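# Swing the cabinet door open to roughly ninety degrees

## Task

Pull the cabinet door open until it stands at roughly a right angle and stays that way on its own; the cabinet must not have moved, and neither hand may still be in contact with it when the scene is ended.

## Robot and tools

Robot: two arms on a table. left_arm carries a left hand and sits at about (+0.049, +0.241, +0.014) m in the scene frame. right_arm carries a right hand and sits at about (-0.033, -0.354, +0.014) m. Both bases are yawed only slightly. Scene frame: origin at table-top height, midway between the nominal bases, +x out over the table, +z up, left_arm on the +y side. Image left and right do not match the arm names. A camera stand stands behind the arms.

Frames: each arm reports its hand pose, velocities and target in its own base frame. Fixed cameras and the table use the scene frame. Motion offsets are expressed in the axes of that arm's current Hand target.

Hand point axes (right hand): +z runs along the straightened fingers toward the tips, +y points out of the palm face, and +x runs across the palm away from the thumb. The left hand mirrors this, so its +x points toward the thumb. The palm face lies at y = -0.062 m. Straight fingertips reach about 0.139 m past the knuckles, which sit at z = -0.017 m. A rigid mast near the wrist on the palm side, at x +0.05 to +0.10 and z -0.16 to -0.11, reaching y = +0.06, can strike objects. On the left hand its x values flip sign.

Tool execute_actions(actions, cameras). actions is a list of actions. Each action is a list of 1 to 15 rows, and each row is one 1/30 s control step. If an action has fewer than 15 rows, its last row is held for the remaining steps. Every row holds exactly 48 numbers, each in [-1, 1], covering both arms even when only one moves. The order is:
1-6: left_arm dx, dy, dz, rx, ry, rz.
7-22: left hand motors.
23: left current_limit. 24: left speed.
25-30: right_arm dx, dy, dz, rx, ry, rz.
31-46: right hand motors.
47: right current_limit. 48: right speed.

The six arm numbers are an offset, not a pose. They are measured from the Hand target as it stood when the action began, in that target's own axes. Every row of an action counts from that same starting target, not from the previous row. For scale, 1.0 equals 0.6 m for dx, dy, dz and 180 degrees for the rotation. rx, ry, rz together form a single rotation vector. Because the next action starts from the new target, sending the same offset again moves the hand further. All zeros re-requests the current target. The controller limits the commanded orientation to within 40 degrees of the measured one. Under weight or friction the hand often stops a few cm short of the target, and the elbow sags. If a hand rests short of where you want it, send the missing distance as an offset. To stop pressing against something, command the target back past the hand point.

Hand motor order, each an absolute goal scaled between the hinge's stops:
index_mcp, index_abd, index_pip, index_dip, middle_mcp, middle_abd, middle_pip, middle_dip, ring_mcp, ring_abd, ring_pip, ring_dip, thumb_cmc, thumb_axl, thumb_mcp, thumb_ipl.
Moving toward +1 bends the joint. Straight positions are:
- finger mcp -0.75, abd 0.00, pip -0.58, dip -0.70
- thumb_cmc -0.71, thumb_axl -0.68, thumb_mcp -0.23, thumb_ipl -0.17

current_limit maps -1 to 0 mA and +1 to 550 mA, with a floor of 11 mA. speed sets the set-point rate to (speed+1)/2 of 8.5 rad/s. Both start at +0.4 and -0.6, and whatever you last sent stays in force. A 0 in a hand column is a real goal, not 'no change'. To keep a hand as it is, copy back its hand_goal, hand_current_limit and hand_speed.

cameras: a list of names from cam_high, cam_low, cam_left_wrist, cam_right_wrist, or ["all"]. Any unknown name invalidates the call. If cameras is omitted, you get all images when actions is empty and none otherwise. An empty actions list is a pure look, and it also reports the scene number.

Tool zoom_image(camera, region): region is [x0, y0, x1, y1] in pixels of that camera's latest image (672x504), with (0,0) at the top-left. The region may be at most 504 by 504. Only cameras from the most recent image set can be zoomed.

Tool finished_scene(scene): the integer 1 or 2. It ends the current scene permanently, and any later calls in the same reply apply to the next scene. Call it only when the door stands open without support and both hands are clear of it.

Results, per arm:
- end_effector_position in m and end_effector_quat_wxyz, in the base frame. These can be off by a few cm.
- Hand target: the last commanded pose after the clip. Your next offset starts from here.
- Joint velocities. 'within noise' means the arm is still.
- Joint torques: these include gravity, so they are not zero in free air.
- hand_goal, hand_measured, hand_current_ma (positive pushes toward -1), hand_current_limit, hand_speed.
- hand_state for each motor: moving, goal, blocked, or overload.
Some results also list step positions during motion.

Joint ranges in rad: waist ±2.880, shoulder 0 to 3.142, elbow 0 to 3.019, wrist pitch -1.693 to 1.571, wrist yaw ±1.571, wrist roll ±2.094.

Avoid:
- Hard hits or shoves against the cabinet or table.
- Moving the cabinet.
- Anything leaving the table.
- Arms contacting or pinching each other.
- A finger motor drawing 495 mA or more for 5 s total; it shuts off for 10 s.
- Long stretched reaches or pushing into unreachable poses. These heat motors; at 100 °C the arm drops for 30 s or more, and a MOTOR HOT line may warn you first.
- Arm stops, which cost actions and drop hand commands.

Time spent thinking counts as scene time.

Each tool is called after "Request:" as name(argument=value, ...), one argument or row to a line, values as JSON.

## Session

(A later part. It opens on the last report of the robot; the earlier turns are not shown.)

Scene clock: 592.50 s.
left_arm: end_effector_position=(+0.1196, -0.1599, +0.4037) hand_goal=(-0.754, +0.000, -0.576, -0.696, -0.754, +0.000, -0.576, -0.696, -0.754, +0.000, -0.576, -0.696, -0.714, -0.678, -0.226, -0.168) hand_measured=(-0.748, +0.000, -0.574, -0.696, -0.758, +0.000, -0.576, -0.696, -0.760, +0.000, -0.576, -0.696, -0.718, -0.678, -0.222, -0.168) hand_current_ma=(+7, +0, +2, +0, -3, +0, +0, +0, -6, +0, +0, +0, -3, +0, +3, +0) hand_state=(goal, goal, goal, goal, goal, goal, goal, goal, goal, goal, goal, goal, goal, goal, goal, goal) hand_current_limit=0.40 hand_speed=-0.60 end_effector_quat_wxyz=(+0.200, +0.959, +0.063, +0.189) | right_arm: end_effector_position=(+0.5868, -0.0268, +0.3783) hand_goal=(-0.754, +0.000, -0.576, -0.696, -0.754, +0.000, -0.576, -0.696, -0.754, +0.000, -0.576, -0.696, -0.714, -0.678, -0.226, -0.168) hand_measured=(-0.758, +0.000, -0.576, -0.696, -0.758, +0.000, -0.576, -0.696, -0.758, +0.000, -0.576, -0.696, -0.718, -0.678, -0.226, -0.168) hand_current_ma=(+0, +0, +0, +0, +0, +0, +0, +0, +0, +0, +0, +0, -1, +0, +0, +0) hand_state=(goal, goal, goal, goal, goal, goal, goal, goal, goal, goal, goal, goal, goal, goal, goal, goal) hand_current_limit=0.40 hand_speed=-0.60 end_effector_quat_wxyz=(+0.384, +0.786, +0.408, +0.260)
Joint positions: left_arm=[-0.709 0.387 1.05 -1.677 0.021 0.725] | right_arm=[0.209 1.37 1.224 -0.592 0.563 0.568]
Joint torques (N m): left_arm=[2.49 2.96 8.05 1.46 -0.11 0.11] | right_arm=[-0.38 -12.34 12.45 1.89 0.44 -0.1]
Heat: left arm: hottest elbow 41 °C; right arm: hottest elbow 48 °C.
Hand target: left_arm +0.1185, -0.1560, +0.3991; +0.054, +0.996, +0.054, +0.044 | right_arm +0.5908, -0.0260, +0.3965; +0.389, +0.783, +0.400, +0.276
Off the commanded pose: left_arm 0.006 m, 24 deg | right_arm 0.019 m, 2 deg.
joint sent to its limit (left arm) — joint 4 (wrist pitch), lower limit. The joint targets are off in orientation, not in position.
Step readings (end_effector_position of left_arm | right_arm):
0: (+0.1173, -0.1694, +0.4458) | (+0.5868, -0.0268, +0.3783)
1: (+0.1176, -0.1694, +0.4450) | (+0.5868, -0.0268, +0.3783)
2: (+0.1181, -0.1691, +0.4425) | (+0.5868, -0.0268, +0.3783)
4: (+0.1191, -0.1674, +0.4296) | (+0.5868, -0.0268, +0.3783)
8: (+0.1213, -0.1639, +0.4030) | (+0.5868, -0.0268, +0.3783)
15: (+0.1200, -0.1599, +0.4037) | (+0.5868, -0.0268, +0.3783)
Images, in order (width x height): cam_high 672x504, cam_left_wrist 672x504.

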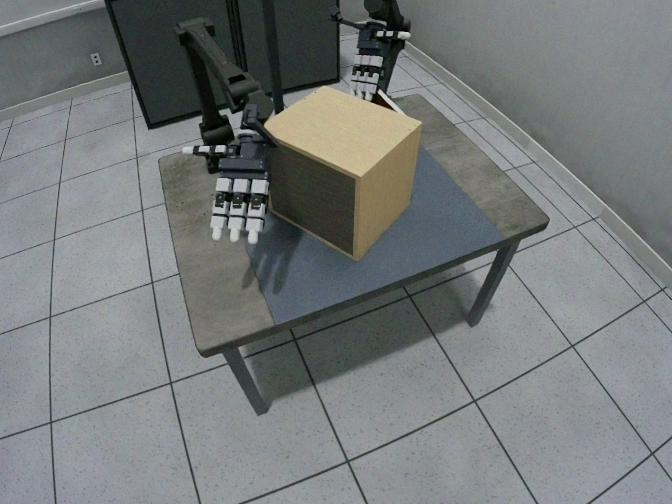

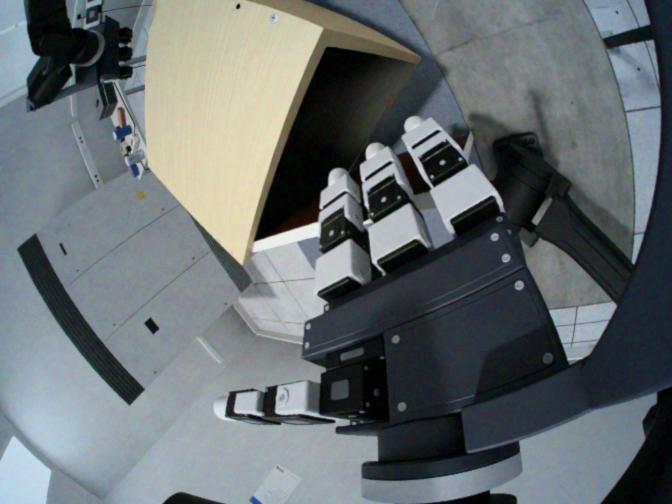

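Request:
execute_actions(
  actions=[
    [[-0.0077,-0.001,0.0833,0,0,0,-0.754,0,-0.576,-0.696,-0.754,0,-0.576,-0.696,-0.754,0,-0.576,-0.696,-0.714,-0.678,-0.226,-0.168,0.4,-0.6,0,0,0,0,0,0,-0.754,0,-0.576,-0.696,-0.754,0,-0.576,-0.696,-0.754,0,-0.576,-0.696,-0.714,-0.678,-0.226,-0.168,0.4,-0.6]],
  ],
  cameras=["cam_high","cam_left_wrist"],
)

Request:
zoom_image(
  camera="cam_left_wrist",
  region=[280, 40, 580, 300],
)

Request:
zoom_image(
  camera="cam_high",
  region=[310, 30, 430, 150],
)

Scene clock: 637.17 s.
left_arm: end_effector_position=(+0.1166, -0.1593, +0.4003) hand_goal=(-0.754, +0.000, -0.576, -0.696, -0.754, +0.000, -0.576, -0.696, -0.754, +0.000, -0.576, -0.696, -0.714, -0.678, -0.226, -0.168) hand_measured=(-0.754, +0.000, -0.574, -0.696, -0.758, +0.000, -0.576, -0.696, -0.788, +0.000, -0.576, -0.696, -0.718, -0.678, -0.222, -0.168) hand_current_ma=(+0, +0, +1, +0, -3, +0, +0, +0, -74, +0, +0, +0, -3, +0, +3, +0) hand_state=(goal, goal, goal, goal, goal, goal, goal, goal, blocked, goal, goal, goal, goal, goal, goal, goal) hand_current_limit=0.40 hand_speed=-0.60 end_effector_quat_wxyz=(+0.210, +0.956, +0.061, +0.194) | right_arm: end_effector_position=(+0.5868, -0.0268, +0.3783) hand_goal=(-0.754, +0.000, -0.576, -0.696, -0.754, +0.000, -0.576, -0.696, -0.754, +0.000, -0.576, -0.696, -0.714, -0.678, -0.226, -0.168) hand_measured=(-0.758, +0.000, -0.576, -0.696, -0.758, +0.000, -0.576, -0.696, -0.758, +0.000, -0.576, -0.696, -0.718, -0.678, -0.226, -0.168) hand_current_ma=(+0, +0, +0, +0, +0, +0, +0, +0, +0, +0, +0, +0, -1, +0, +0, +0) hand_state=(goal, goal, goal, goal, goal, goal, goal, goal, goal, goal, goal, goal, goal, goal, goal, goal) hand_current_limit=0.40 hand_speed=-0.60 end_effector_quat_wxyz=(+0.384, +0.786, +0.408, +0.260)
Joint positions: left_arm=[-0.709 0.359 1.026 -1.657 0.029 0.726] | right_arm=[0.209 1.37 1.224 -0.592 0.563 0.568]
Joint torques (N m): left_arm=[0.44 5.3 1.59 0.54 -0.39 0.08] | right_arm=[-0.44 -12.45 12.44 1.89 0.42 -0.12]
Heat: left arm: hottest elbow 39 °C; right arm: hottest elbow 49 °C.
Hand target: left_arm +0.1184, -0.1611, +0.3490; +0.054, +0.996, +0.054, +0.044 | right_arm +0.5908, -0.0260, +0.3965; +0.389, +0.783, +0.400, +0.276
Off the commanded pose: left_arm 0.051 m, 25 deg | right_arm 0.019 m, 2 deg.
joint sent to its limit (left arm) — joint 4 (wrist pitch), lower limit. The joint targets are off in orientation, not in position.
Step readings (end_effector_position of left_arm | right_arm):
0: (+0.1196, -0.1599, +0.4037) | (+0.5868, -0.0268, +0.3783)
1: (+0.1196, -0.1600, +0.4029) | (+0.5868, -0.0268, +0.3783)
2: (+0.1196, -0.1602, +0.4011) | (+0.5868, -0.0268, +0.3783)
4: (+0.1195, -0.1609, +0.4001) | (+0.5868, -0.0268, +0.3783)
8: (+0.1179, -0.1603, +0.3999) | (+0.5868, -0.0268, +0.3783)
15: (+0.1168, -0.1594, +0.4002) | (+0.5868, -0.0268, +0.3783)
Images, in order (width x height): cam_high 672x504, cam_left_wrist 672x504.

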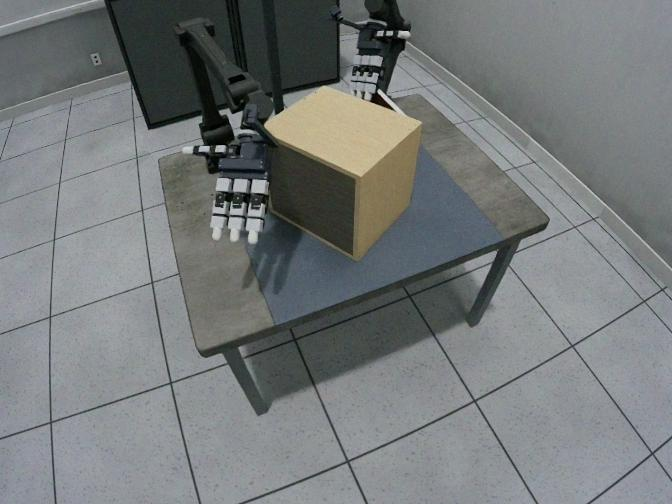

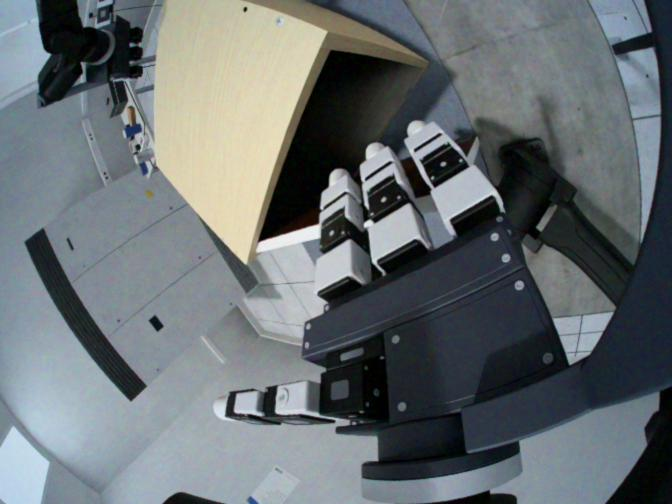

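Scaled by 1.680 from the camera's 672x504 image, which has a finer 960x720 frame.

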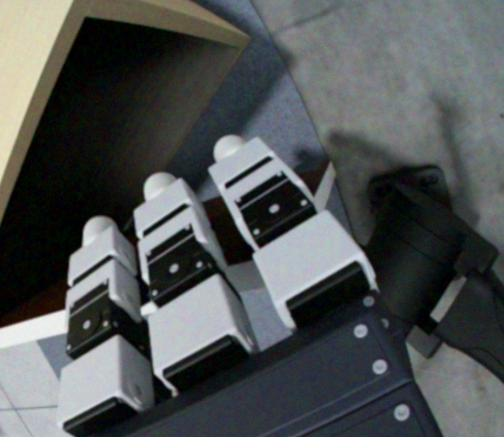

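Scaled by 4.200 from the camera's 672x504 image, which has a finer 960x720 frame.

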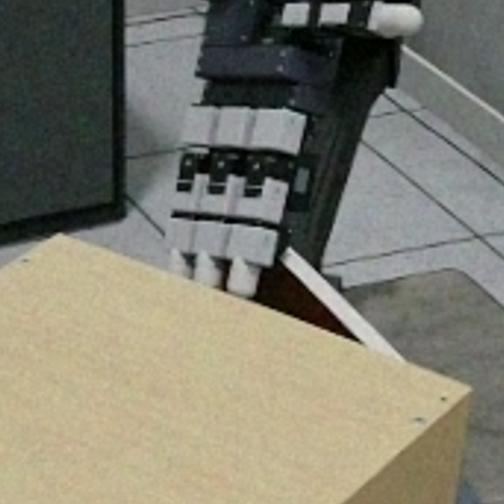

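Request:
execute_actions(
  actions=[],
)

Request:
zoom_image(
  camera="cam_low",
  region=[290, 20, 450, 180],
)

Request:
zoom_image(
  camera="cam_left_wrist",
  region=[380, 80, 520, 220],
)

Scene clock: 717.23 s.
left_arm: end_effector_position=(+0.1166, -0.1593, +0.4003) hand_goal=(-0.754, +0.000, -0.576, -0.696, -0.754, +0.000, -0.576, -0.696, -0.754, +0.000, -0.576, -0.696, -0.714, -0.678, -0.226, -0.168) hand_measured=(-0.754, +0.000, -0.574, -0.696, -0.758, +0.000, -0.576, -0.696, -0.788, +0.000, -0.576, -0.696, -0.718, -0.678, -0.222, -0.168) hand_current_ma=(+0, +0, +1, +0, -3, +0, +0, +0, -74, +0, +0, +0, -3, +0, +3, +0) hand_state=(goal, goal, goal, goal, goal, goal, goal, goal, blocked, goal, goal, goal, goal, goal, goal, goal) hand_current_limit=0.40 hand_speed=-0.60 end_effector_quat_wxyz=(+0.210, +0.956, +0.061, +0.194) | right_arm: end_effector_position=(+0.5868, -0.0268, +0.3783) hand_goal=(-0.754, +0.000, -0.576, -0.696, -0.754, +0.000, -0.576, -0.696, -0.754, +0.000, -0.576, -0.696, -0.714, -0.678, -0.226, -0.168) hand_measured=(-0.758, +0.000, -0.576, -0.696, -0.758, +0.000, -0.576, -0.696, -0.758, +0.000, -0.576, -0.696, -0.718, -0.678, -0.226, -0.168) hand_current_ma=(+0, +0, +0, +0, +0, +0, +0, +0, +0, +0, +0, +0, -1, +0, +0, +0) hand_state=(goal, goal, goal, goal, goal, goal, goal, goal, goal, goal, goal, goal, goal, goal, goal, goal) hand_current_limit=0.40 hand_speed=-0.60 end_effector_quat_wxyz=(+0.384, +0.786, +0.408, +0.260)
Joint positions: left_arm=[-0.709 0.359 1.026 -1.657 0.029 0.726] | right_arm=[0.209 1.37 1.224 -0.592 0.563 0.568]
Joint velocities: within noise
Joint torques (N m): left_arm=[0.15 4.72 1.65 0.59 -0.4 0.07] | right_arm=[-0.62 -12.28 12.42 1.87 0.42 -0.11]
Heat: left arm: hottest elbow 35 °C; right arm: hottest elbow 49 °C.
Hand target: left_arm +0.1184, -0.1611, +0.3490; +0.054, +0.996, +0.054, +0.044 | right_arm +0.5908, -0.0260, +0.3965; +0.389, +0.783, +0.400, +0.276
Off the commanded pose: left_arm 0.051 m, 25 deg | right_arm 0.019 m, 2 deg.

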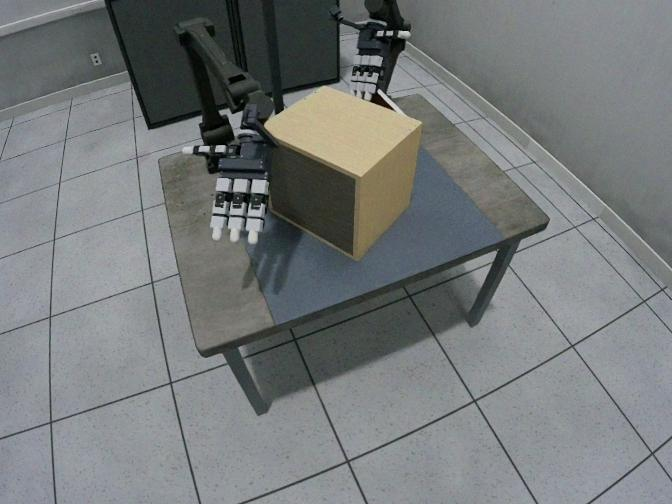

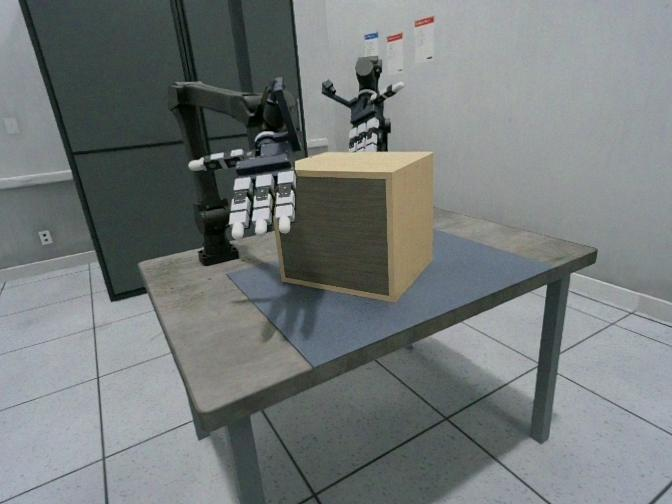

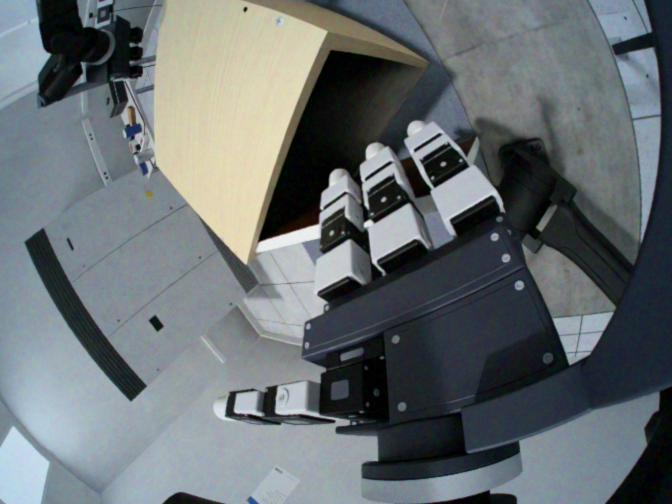

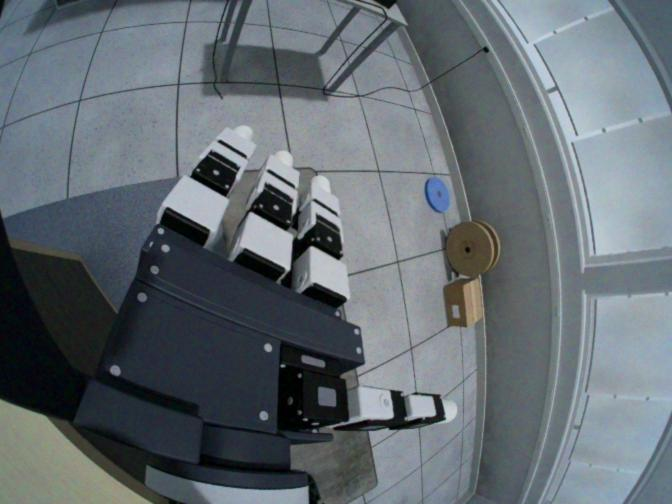

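Scaled by 3.150 from the camera's 672x504 image, which has a finer 960x720 frame.

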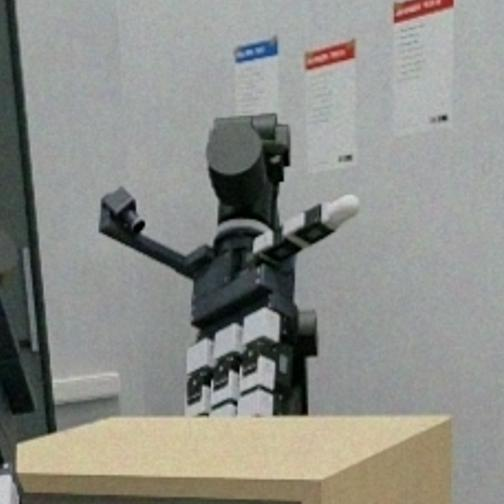

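Scaled by 3.600 from the camera's 672x504 image, which has a finer 960x720 frame.

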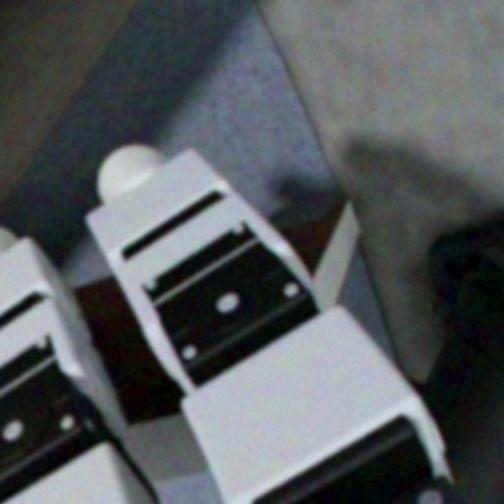

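Request:
execute_actions(
  actions=[
    [[0.008,0.0115,-0.134,0,0,0,-0.754,0,-0.576,-0.696,-0.754,0,-0.576,-0.696,-0.754,0,-0.576,-0.696,-0.714,-0.678,-0.226,-0.168,0.4,-0.6,0,0,0,0,0,0,-0.754,0,-0.576,-0.696,-0.754,0,-0.576,-0.696,-0.754,0,-0.576,-0.696,-0.714,-0.678,-0.226,-0.168,0.4,-0.6]],
    [[0.0081,0.0113,-0.099,0,0,0,-0.754,0,-0.576,-0.696,-0.754,0,-0.576,-0.696,-0.754,0,-0.576,-0.696,-0.714,-0.678,-0.226,-0.168,0.4,-0.6,0,0,0,0,0,0,-0.754,0,-0.576,-0.696,-0.754,0,-0.576,-0.696,-0.754,0,-0.576,-0.696,-0.714,-0.678,-0.226,-0.168,0.4,-0.6]],
  ],
  cameras=["cam_high","cam_left_wrist"],
)

Request:
zoom_image(
  camera="cam_high",
  region=[310, 30, 430, 150],
)

Scene clock: 937.70 s.
left_arm: end_effector_position=(+0.1200, -0.1611, +0.4694) hand_goal=(-0.754, +0.000, -0.576, -0.696, -0.754, +0.000, -0.576, -0.696, -0.754, +0.000, -0.576, -0.696, -0.714, -0.678, -0.226, -0.168) hand_measured=(-0.756, +0.000, -0.574, -0.696, -0.758, +0.000, -0.576, -0.696, -0.762, +0.000, -0.576, -0.696, -0.718, -0.678, -0.222, -0.168) hand_current_ma=(-1, +0, +1, +0, -4, +0, +0, +0, -8, +0, +0, +0, -3, +0, +3, +0) hand_state=(goal, goal, goal, goal, goal, goal, goal, goal, goal, goal, goal, goal, goal, goal, goal, goal) hand_current_limit=0.40 hand_speed=-0.60 end_effector_quat_wxyz=(+0.235, +0.944, +0.060, +0.222) | right_arm: end_effector_position=(+0.5868, -0.0268, +0.3783) hand_goal=(-0.754, +0.000, -0.576, -0.696, -0.754, +0.000, -0.576, -0.696, -0.754, +0.000, -0.576, -0.696, -0.714, -0.678, -0.226, -0.168) hand_measured=(-0.758, +0.000, -0.576, -0.696, -0.758, +0.000, -0.576, -0.696, -0.758, +0.000, -0.576, -0.696, -0.718, -0.678, -0.226, -0.168) hand_current_ma=(+0, +0, +0, +0, +0, +0, +0, +0, +0, +0, +0, +0, -1, +0, +0, +0) hand_state=(goal, goal, goal, goal, goal, goal, goal, goal, goal, goal, goal, goal, goal, goal, goal, goal) hand_current_limit=0.40 hand_speed=-0.60 end_effector_quat_wxyz=(+0.384, +0.786, +0.408, +0.260)
Joint positions: left_arm=[-0.709 0.436 1.2 -1.677 0.024 0.726] | right_arm=[0.209 1.37 1.224 -0.592 0.563 0.568]
Joint torques (N m): left_arm=[0.5 4.07 12.7 1.65 -0.1 -0.11] | right_arm=[-0.32 -12.51 12.45 1.94 0.43 -0.11]
Heat: left arm: hottest elbow 32 °C; right arm: hottest elbow 50 °C.
Hand target: left_arm +0.1163, -0.1591, +0.4899; +0.054, +0.996, +0.054, +0.044 | right_arm +0.5908, -0.0260, +0.3965; +0.389, +0.783, +0.400, +0.276
Off the commanded pose: left_arm 0.021 m, 30 deg | right_arm 0.019 m, 2 deg.
joint sent to its limit (left arm) — joint 4 (wrist pitch), lower limit. The joint targets are off in orientation, not in position.
Step readings (end_effector_position of left_arm | right_arm):
0: (+0.1166, -0.1593, +0.4003) | (+0.5868, -0.0268, +0.3783)
1: (+0.1166, -0.1592, +0.4009) | (+0.5868, -0.0268, +0.3783)
2: (+0.1163, -0.1590, +0.4030) | (+0.5868, -0.0268, +0.3783)
4: (+0.1161, -0.1587, +0.4049) | (+0.5868, -0.0268, +0.3783)
8: (+0.1177, -0.1596, +0.4050) | (+0.5868, -0.0268, +0.3783)
15: (+0.1199, -0.1613, +0.4053) | (+0.5868, -0.0268, +0.3783)
16: (+0.1198, -0.1612, +0.4060) | (+0.5868, -0.0268, +0.3783)
17: (+0.1196, -0.1610, +0.4082) | (+0.5868, -0.0268, +0.3783)
19: (+0.1194, -0.1609, +0.4209) | (+0.5868, -0.0268, +0.3783)
23: (+0.1176, -0.1593, +0.4572) | (+0.5868, -0.0268, +0.3783)
30: (+0.1164, -0.1581, +0.4718) | (+0.5868, -0.0268, +0.3783)
Images, in order (width x height): cam_high 672x504, cam_left_wrist 672x504.

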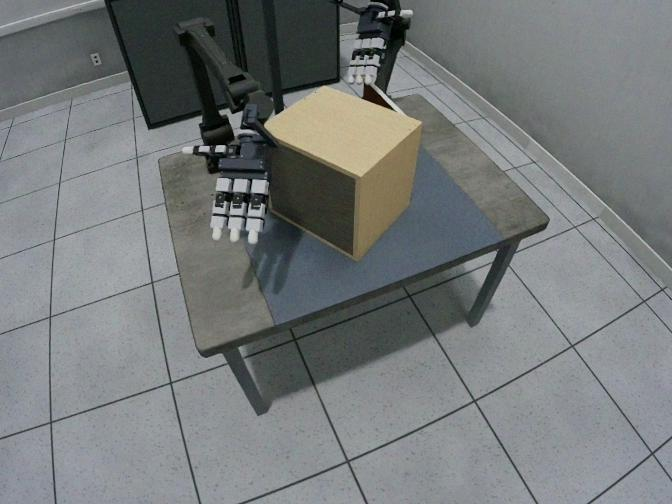

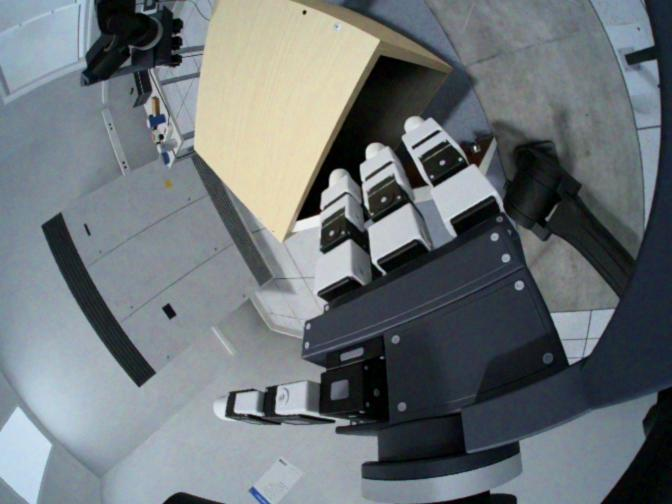

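Scaled by 4.200 from the camera's 672x504 image, which has a finer 960x720 frame.

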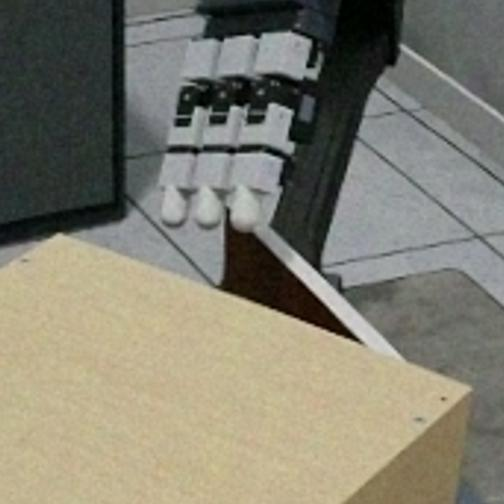

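Request:
zoom_image(
  camera="cam_left_wrist",
  region=[400, 100, 520, 220],
)

Request:
zoom_image(
  camera="cam_left_wrist",
  region=[280, 100, 400, 260],
)

Scaled by 4.200 from the camera's 672x504 image, which has a finer 960x720 frame.

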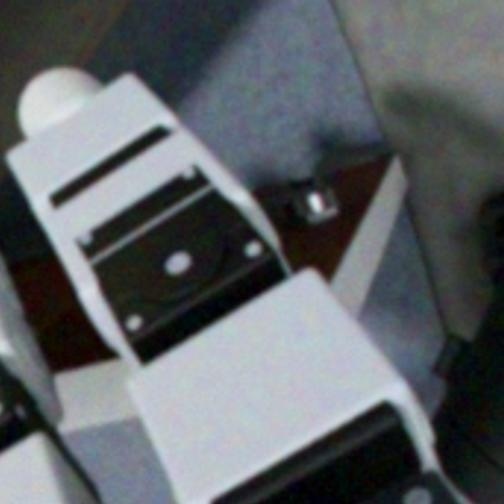

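Scaled by 3.150 from the camera's 672x504 image, which has a finer 960x720 frame.

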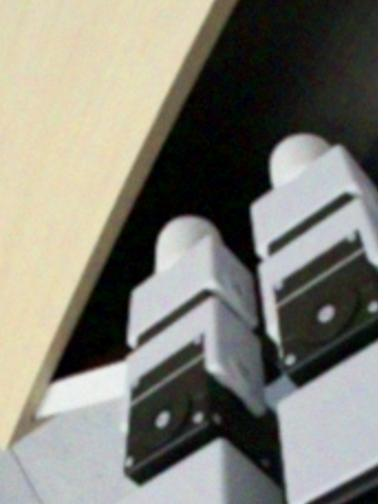

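Request:
zoom_image(
  camera="cam_high",
  region=[350, 65, 410, 125],
)

Request:
zoom_image(
  camera="cam_left_wrist",
  region=[450, 120, 510, 180],
)

Scaled by 8.400 from the camera's 672x504 image, which has a finer 960x720 frame.

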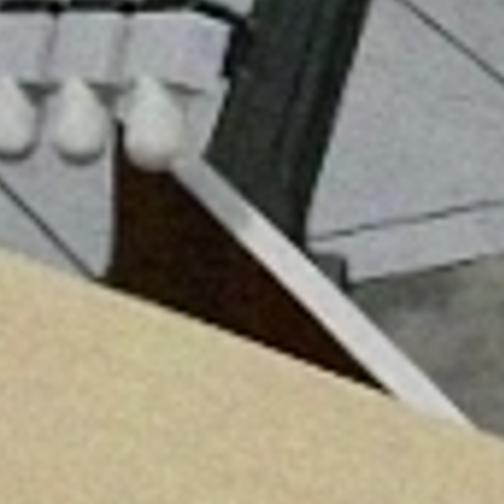

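Scaled by 8.400 from the camera's 672x504 image, which has a finer 960x720 frame.

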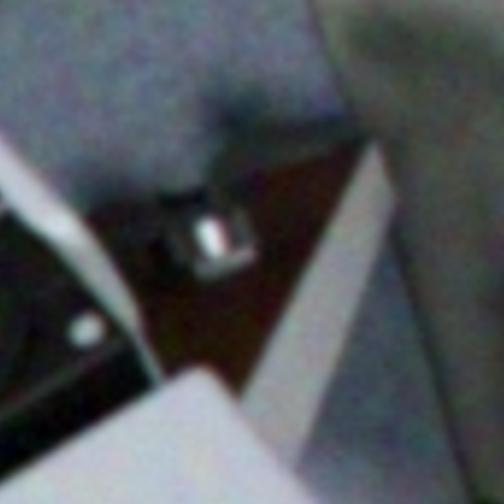

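Request:
execute_actions(
  actions=[
    [[0.1172,0.0167,-0.0305,0.0415,-0.0169,-0.1542,-0.754,0,-0.576,-0.696,0.479,0,0.299,0.174,0.479,0,0.299,0.174,0.571,-0.678,-0.226,-0.168,0.4,-0.6,0,0,0,0,0,0,-0.754,0,-0.576,-0.696,-0.754,0,-0.576,-0.696,-0.754,0,-0.576,-0.696,-0.714,-0.678,-0.226,-0.168,0.4,-0.6]],
  ],
  cameras=["cam_high","cam_left_wrist"],
)

Request:
zoom_image(
  camera="cam_left_wrist",
  region=[380, 50, 560, 230],
)

Scene clock: 1051.10 s.
left_arm: end_effector_position=(+0.1914, -0.1629, +0.4872) hand_goal=(-0.754, +0.000, -0.576, -0.696, +0.478, +0.000, +0.298, +0.174, +0.478, +0.000, +0.298, +0.174, +0.570, -0.678, -0.226, -0.168) hand_measured=(-0.756, +0.000, -0.574, -0.696, +0.458, +0.000, +0.294, +0.172, +0.464, +0.000, +0.296, +0.172, +0.568, -0.678, -0.222, -0.168) hand_current_ma=(-1, +0, +1, +0, -33, +0, -2, -2, -23, +0, -2, -2, -1, +0, +3, +0) hand_state=(goal, goal, goal, goal, goal, goal, goal, goal, goal, goal, goal, goal, goal, goal, goal, goal) hand_current_limit=0.40 hand_speed=-0.60 end_effector_quat_wxyz=(+0.237, +0.923, +0.254, +0.167) | right_arm: end_effector_position=(+0.5868, -0.0268, +0.3783) hand_goal=(-0.754, +0.000, -0.576, -0.696, -0.754, +0.000, -0.576, -0.696, -0.754, +0.000, -0.576, -0.696, -0.714, -0.678, -0.226, -0.168) hand_measured=(-0.758, +0.000, -0.576, -0.696, -0.758, +0.000, -0.576, -0.696, -0.758, +0.000, -0.576, -0.696, -0.718, -0.678, -0.226, -0.168) hand_current_ma=(+0, +0, +0, +0, +0, +0, +0, +0, +0, +0, +0, +0, -1, +0, +0, +0) hand_state=(goal, goal, goal, goal, goal, goal, goal, goal, goal, goal, goal, goal, goal, goal, goal, goal) hand_current_limit=0.40 hand_speed=-0.60 end_effector_quat_wxyz=(+0.384, +0.786, +0.408, +0.260)
Joint positions: left_arm=[-0.645 0.599 1.293 -1.677 0.023 0.382] | right_arm=[0.209 1.37 1.224 -0.592 0.563 0.568]
Joint torques (N m): left_arm=[0.26 1.2 13.57 1.48 0 -0.27] | right_arm=[-0.56 -12.45 12.45 1.91 0.42 -0.11]
Heat: left arm: hottest elbow 43 °C; right arm: hottest elbow 51 °C.
Hand target: left_arm +0.1853, -0.1592, +0.5149; +0.000, +0.956, +0.293, +0.000 | right_arm +0.5908, -0.0260, +0.3965; +0.389, +0.783, +0.400, +0.276
Off the commanded pose: left_arm 0.029 m, 34 deg | right_arm 0.019 m, 2 deg.
joint sent to its limit (left arm) — joint 4 (wrist pitch), lower limit. The joint targets are off in orientation, not in position.
Step readings (end_effector_position of left_arm | right_arm):
0: (+0.1200, -0.1611, +0.4694) | (+0.5868, -0.0268, +0.3783)
1: (+0.1204, -0.1611, +0.4698) | (+0.5868, -0.0268, +0.3783)
2: (+0.1226, -0.1609, +0.4708) | (+0.5868, -0.0268, +0.3783)
4: (+0.1339, -0.1605, +0.4784) | (+0.5868, -0.0268, +0.3783)
8: (+0.1658, -0.1625, +0.4903) | (+0.5868, -0.0268, +0.3783)
15: (+0.1898, -0.1663, +0.4827) | (+0.5868, -0.0268, +0.3783)
Images, in order (width x height): cam_high 672x504, cam_left_wrist 672x504.

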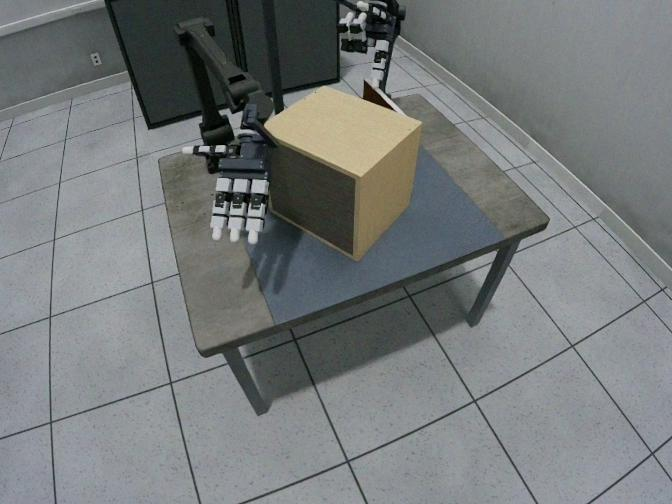

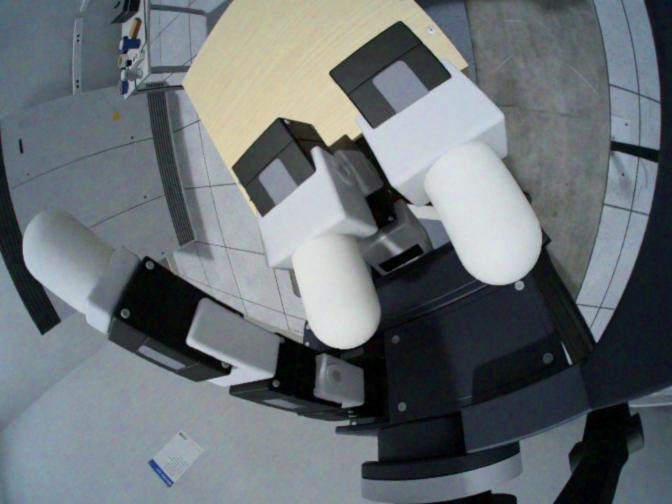

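Scaled by 2.800 from the camera's 672x504 image, which has a finer 960x720 frame.

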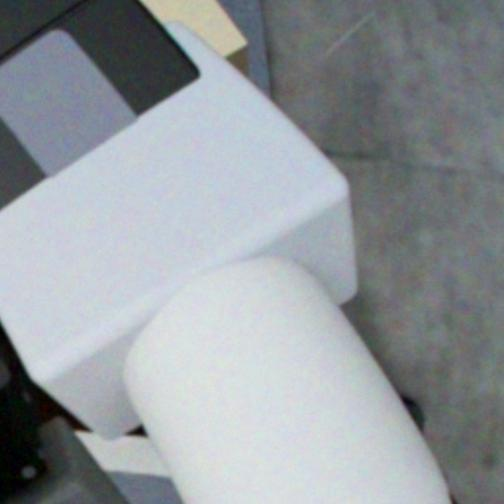

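Request:
execute_actions(
  actions=[
    [[0.0898,0.0605,0,0,0,-0.1556,-0.754,0,-0.576,-0.696,0.479,0,0.9,0.3,0.479,0,0.9,0.3,0.571,-0.678,-0.226,-0.168,0.4,-0.6,0,0,0,0,0,0,-0.754,0,-0.576,-0.696,-0.754,0,-0.576,-0.696,-0.754,0,-0.576,-0.696,-0.714,-0.678,-0.226,-0.168,0.4,-0.6]],
    [[0.0216,-0.0304,0,0,0,-0.1556,-0.754,0,-0.576,-0.696,0.479,0,0.9,0.3,0.479,0,0.9,0.3,0.571,-0.678,-0.226,-0.168,0.4,-0.6,0,0,0,0,0,0,-0.754,0,-0.576,-0.696,-0.754,0,-0.576,-0.696,-0.754,0,-0.576,-0.696,-0.714,-0.678,-0.226,-0.168,0.4,-0.6]],
  ],
  cameras=["cam_high","cam_left_wrist"],
)

Scene clock: 1070.33 s.
left_arm: end_effector_position=(+0.2416, -0.1396, +0.4909) hand_goal=(-0.754, +0.000, -0.576, -0.696, +0.478, +0.000, +0.900, +0.300, +0.478, +0.000, +0.900, +0.300, +0.570, -0.678, -0.226, -0.168) hand_measured=(-0.756, +0.000, -0.574, -0.696, +0.440, +0.000, +0.642, +0.270, +0.442, +0.000, +0.646, +0.264, +0.570, -0.678, -0.222, -0.168) hand_current_ma=(-2, +0, +1, +0, -85, +0, -385, -57, -79, +0, -385, -72, +0, +0, +3, +0) hand_state=(goal, goal, goal, goal, blocked, goal, blocked, blocked, blocked, goal, blocked, blocked, goal, goal, goal, goal) hand_current_limit=0.40 hand_speed=-0.60 end_effector_quat_wxyz=(+0.268, +0.706, +0.655, +0.039) | right_arm: end_effector_position=(+0.5868, -0.0268, +0.3783) hand_goal=(-0.754, +0.000, -0.576, -0.696, -0.754, +0.000, -0.576, -0.696, -0.754, +0.000, -0.576, -0.696, -0.714, -0.678, -0.226, -0.168) hand_measured=(-0.758, +0.000, -0.576, -0.696, -0.758, +0.000, -0.576, -0.696, -0.758, +0.000, -0.576, -0.696, -0.718, -0.678, -0.226, -0.168) hand_current_ma=(+0, +0, +0, +0, +0, +0, +0, +0, +0, +0, +0, +0, -1, +0, +0, +0) hand_state=(goal, goal, goal, goal, goal, goal, goal, goal, goal, goal, goal, goal, goal, goal, goal, goal) hand_current_limit=0.40 hand_speed=-0.60 end_effector_quat_wxyz=(+0.384, +0.786, +0.408, +0.260)
Joint positions: left_arm=[-0.85 0.766 1.414 -1.677 -0.09 -0.75] | right_arm=[0.209 1.37 1.224 -0.592 0.563 0.568]
Joint torques (N m): left_arm=[0.26 0.26 14 1.37 -0.39 -0.14] | right_arm=[-0.44 -12.45 12.42 1.91 0.44 -0.09]
Heat: left arm: hottest elbow 43 °C; right arm: hottest elbow 51 °C.
Hand target: left_arm +0.2402, -0.1391, +0.5149; +0.000, +0.707, +0.707, +0.000 | right_arm +0.5908, -0.0260, +0.3965; +0.389, +0.783, +0.400, +0.276
Off the commanded pose: left_arm 0.024 m, 32 deg | right_arm 0.019 m, 2 deg.
joint sent to its limit (left arm) — joint 4 (wrist pitch), lower limit. The joint targets are off in orientation, not in position.
Step readings (end_effector_position of left_arm | right_arm):
0: (+0.1915, -0.1629, +0.4872) | (+0.5868, -0.0268, +0.3783)
1: (+0.1919, -0.1626, +0.4873) | (+0.5868, -0.0268, +0.3783)
2: (+0.1939, -0.1619, +0.4882) | (+0.5868, -0.0268, +0.3783)
4: (+0.2027, -0.1609, +0.4936) | (+0.5868, -0.0268, +0.3783)
8: (+0.2301, -0.1639, +0.4973) | (+0.5868, -0.0268, +0.3783)
15: (+0.2542, -0.1673, +0.4812) | (+0.5868, -0.0268, +0.3783)
16: (+0.2543, -0.1665, +0.4811) | (+0.5868, -0.0268, +0.3783)
17: (+0.2540, -0.1651, +0.4811) | (+0.5868, -0.0268, +0.3783)
19: (+0.2516, -0.1613, +0.4818) | (+0.5868, -0.0268, +0.3783)
23: (+0.2438, -0.1548, +0.4848) | (+0.5868, -0.0268, +0.3783)
30: (+0.2396, -0.1447, +0.4940) | (+0.5868, -0.0268, +0.3783)
Images, in order (width x height): cam_high 672x504, cam_left_wrist 672x504.

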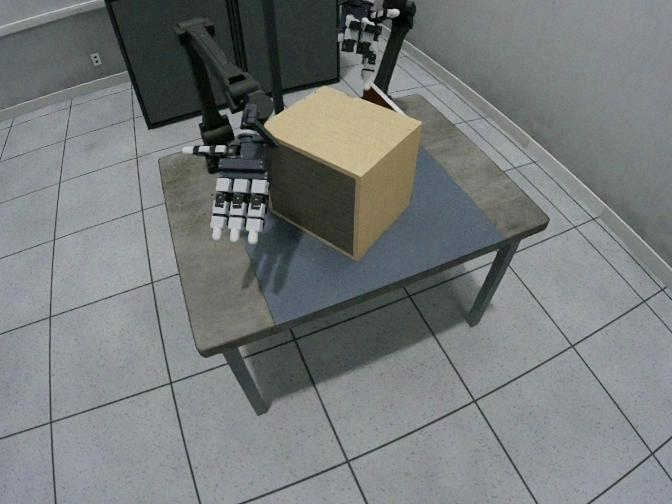

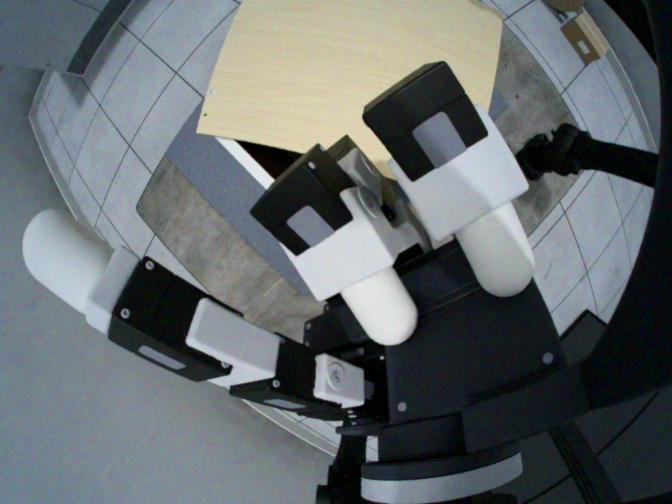

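Request:
execute_actions(
  actions=[
    [[0.0333,-0.0167,0,0,0,-0.1667,-0.754,0,-0.576,-0.696,0.45,0,0.6,0.25,0.45,0,0.6,0.25,0.571,-0.678,-0.226,-0.168,0.4,-0.6,0,0,0,0,0,0,-0.754,0,-0.576,-0.696,-0.754,0,-0.576,-0.696,-0.754,0,-0.576,-0.696,-0.714,-0.678,-0.226,-0.168,0.4,-0.6]],
    [[0,0,0,0,0,-0.1667,-0.754,0,-0.576,-0.696,0.45,0,0.6,0.25,0.45,0,0.6,0.25,0.571,-0.678,-0.226,-0.168,0.4,-0.6,0,0,0,0,0,0,-0.754,0,-0.576,-0.696,-0.754,0,-0.576,-0.696,-0.754,0,-0.576,-0.696,-0.714,-0.678,-0.226,-0.168,0.4,-0.6]],
  ],
  cameras=["cam_high","cam_left_wrist","cam_right_wrist"],
)

Request:
zoom_image(
  camera="cam_high",
  region=[310, 0, 430, 120],
)

Scene clock: 1085.03 s.
left_arm: end_effector_position=(+0.2311, -0.1229, +0.4958) hand_goal=(-0.754, +0.000, -0.576, -0.696, +0.450, +0.000, +0.600, +0.250, +0.450, +0.000, +0.600, +0.250, +0.570, -0.678, -0.226, -0.168) hand_measured=(-0.756, +0.000, -0.574, -0.696, +0.432, +0.000, +0.602, +0.250, +0.436, +0.000, +0.602, +0.248, +0.568, -0.678, -0.222, -0.168) hand_current_ma=(-1, +0, +1, +0, -29, +0, +2, +0, -20, +0, +1, -2, -2, +0, +3, +0) hand_state=(goal, goal, goal, goal, goal, goal, goal, goal, goal, goal, goal, goal, goal, goal, goal, goal) hand_current_limit=0.40 hand_speed=-0.60 end_effector_quat_wxyz=(+0.277, +0.279, +0.915, -0.089) | right_arm: end_effector_position=(+0.5868, -0.0268, +0.3783) hand_goal=(-0.754, +0.000, -0.576, -0.696, -0.754, +0.000, -0.576, -0.696, -0.754, +0.000, -0.576, -0.696, -0.714, -0.678, -0.226, -0.168) hand_measured=(-0.758, +0.000, -0.576, -0.696, -0.758, +0.000, -0.576, -0.696, -0.758, +0.000, -0.576, -0.696, -0.718, -0.678, -0.226, -0.168) hand_current_ma=(+0, +0, +0, +0, +0, +0, +0, +0, +0, +0, +0, +0, -1, +0, +0, +0) hand_state=(goal, goal, goal, goal, goal, goal, goal, goal, goal, goal, goal, goal, goal, goal, goal, goal) hand_current_limit=0.40 hand_speed=-0.60 end_effector_quat_wxyz=(+0.384, +0.786, +0.408, +0.260)
Joint positions: left_arm=[-0.89 0.94 1.617 -1.677 -0.157 -1.823] | right_arm=[0.209 1.37 1.224 -0.592 0.563 0.568]
Joint torques (N m): left_arm=[1.96 -2.08 13.38 1.18 -0.24 -0.07] | right_arm=[-0.38 -12.51 12.38 1.91 0.43 -0.11]
Heat: left arm: hottest elbow 44 °C; right arm: hottest elbow 51 °C.
Hand target: left_arm +0.2302, -0.1190, +0.5150; +0.000, +0.258, +0.966, +0.000 | right_arm +0.5908, -0.0260, +0.3965; +0.389, +0.783, +0.400, +0.276
Off the commanded pose: left_arm 0.020 m, 34 deg | right_arm 0.019 m, 2 deg.
joint sent to its limit (left arm) — joint 4 (wrist pitch), lower limit. The joint targets are off in orientation, not in position.
Step readings (end_effector_position of left_arm | right_arm):
0: (+0.2416, -0.1396, +0.4909) | (+0.5868, -0.0268, +0.3783)
1: (+0.2416, -0.1390, +0.4909) | (+0.5868, -0.0268, +0.3783)
2: (+0.2412, -0.1374, +0.4908) | (+0.5868, -0.0268, +0.3783)
4: (+0.2392, -0.1336, +0.4918) | (+0.5868, -0.0268, +0.3783)
8: (+0.2339, -0.1293, +0.4967) | (+0.5868, -0.0268, +0.3783)
15: (+0.2325, -0.1241, +0.4977) | (+0.5868, -0.0268, +0.3783)
16: (+0.2326, -0.1237, +0.4971) | (+0.5868, -0.0268, +0.3783)
17: (+0.2328, -0.1223, +0.4968) | (+0.5868, -0.0268, +0.3783)
19: (+0.2337, -0.1214, +0.4990) | (+0.5868, -0.0268, +0.3783)
23: (+0.2357, -0.1250, +0.5029) | (+0.5868, -0.0268, +0.3783)
30: (+0.2347, -0.1279, +0.4943) | (+0.5868, -0.0268, +0.3783)
Images, in order (width x height): cam_high 672x504, cam_left_wrist 672x504, cam_right_wrist 672x504.

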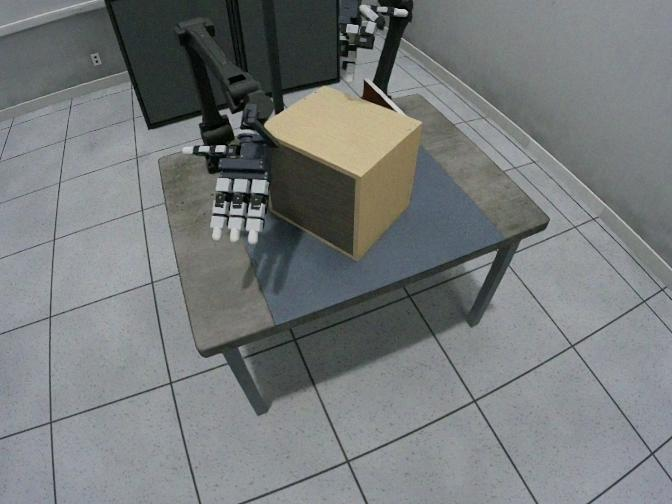

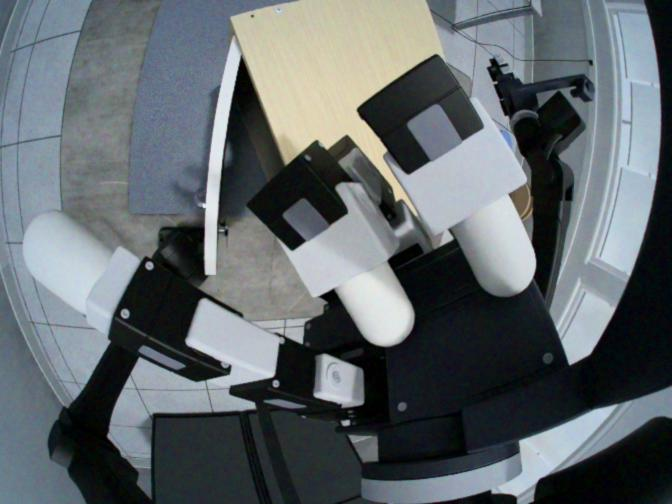

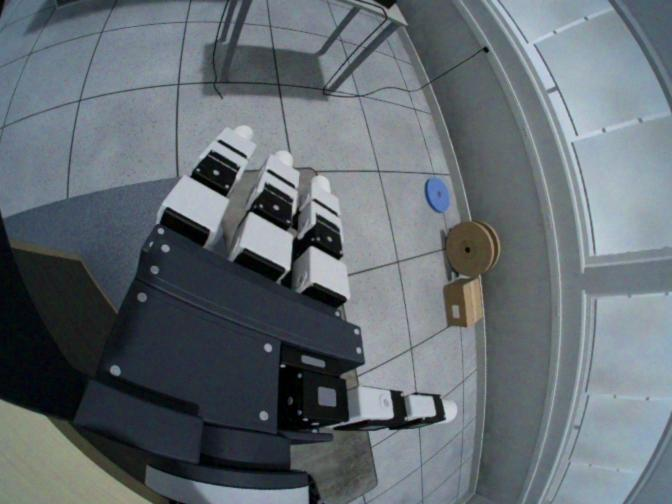

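Scaled by 4.200 from the camera's 672x504 image, which has a finer 960x720 frame.

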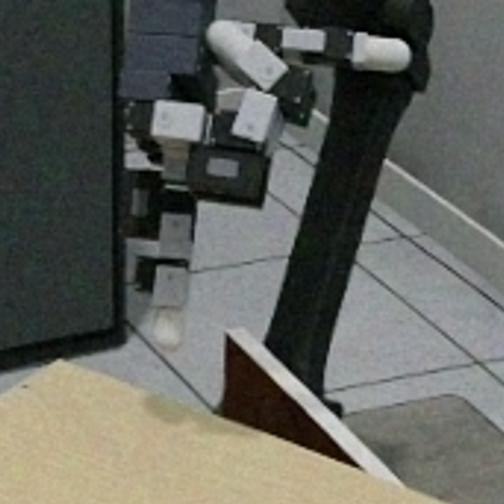

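Request:
zoom_image(
  camera="cam_left_wrist",
  region=[140, 20, 300, 300],
)

Request:
zoom_image(
  camera="cam_left_wrist",
  region=[150, 180, 250, 290],
)

Scaled by 1.800 from the camera's 672x504 image, which has a finer 960x720 frame.

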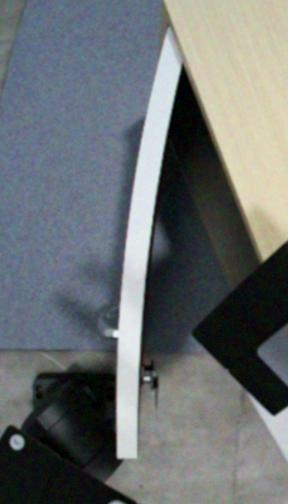

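Scaled by 4.582 from the camera's 672x504 image, which has a finer 960x720 frame.

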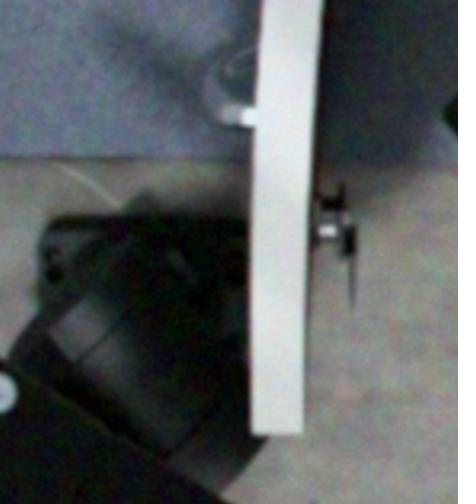

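Request:
zoom_image(
  camera="cam_left_wrist",
  region=[110, 200, 250, 340],
)

Request:
zoom_image(
  camera="cam_high",
  region=[360, 50, 450, 140],
)

Scaled by 3.600 from the camera's 672x504 image, which has a finer 960x720 frame.

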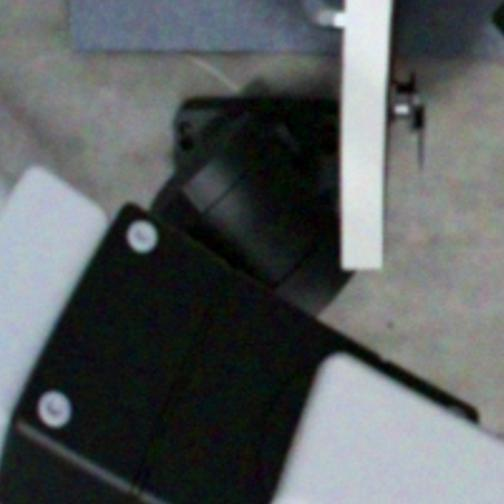

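Scaled by 5.600 from the camera's 672x504 image, which has a finer 960x720 frame.

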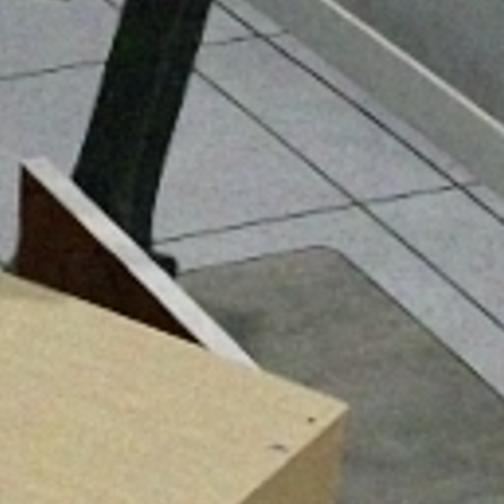

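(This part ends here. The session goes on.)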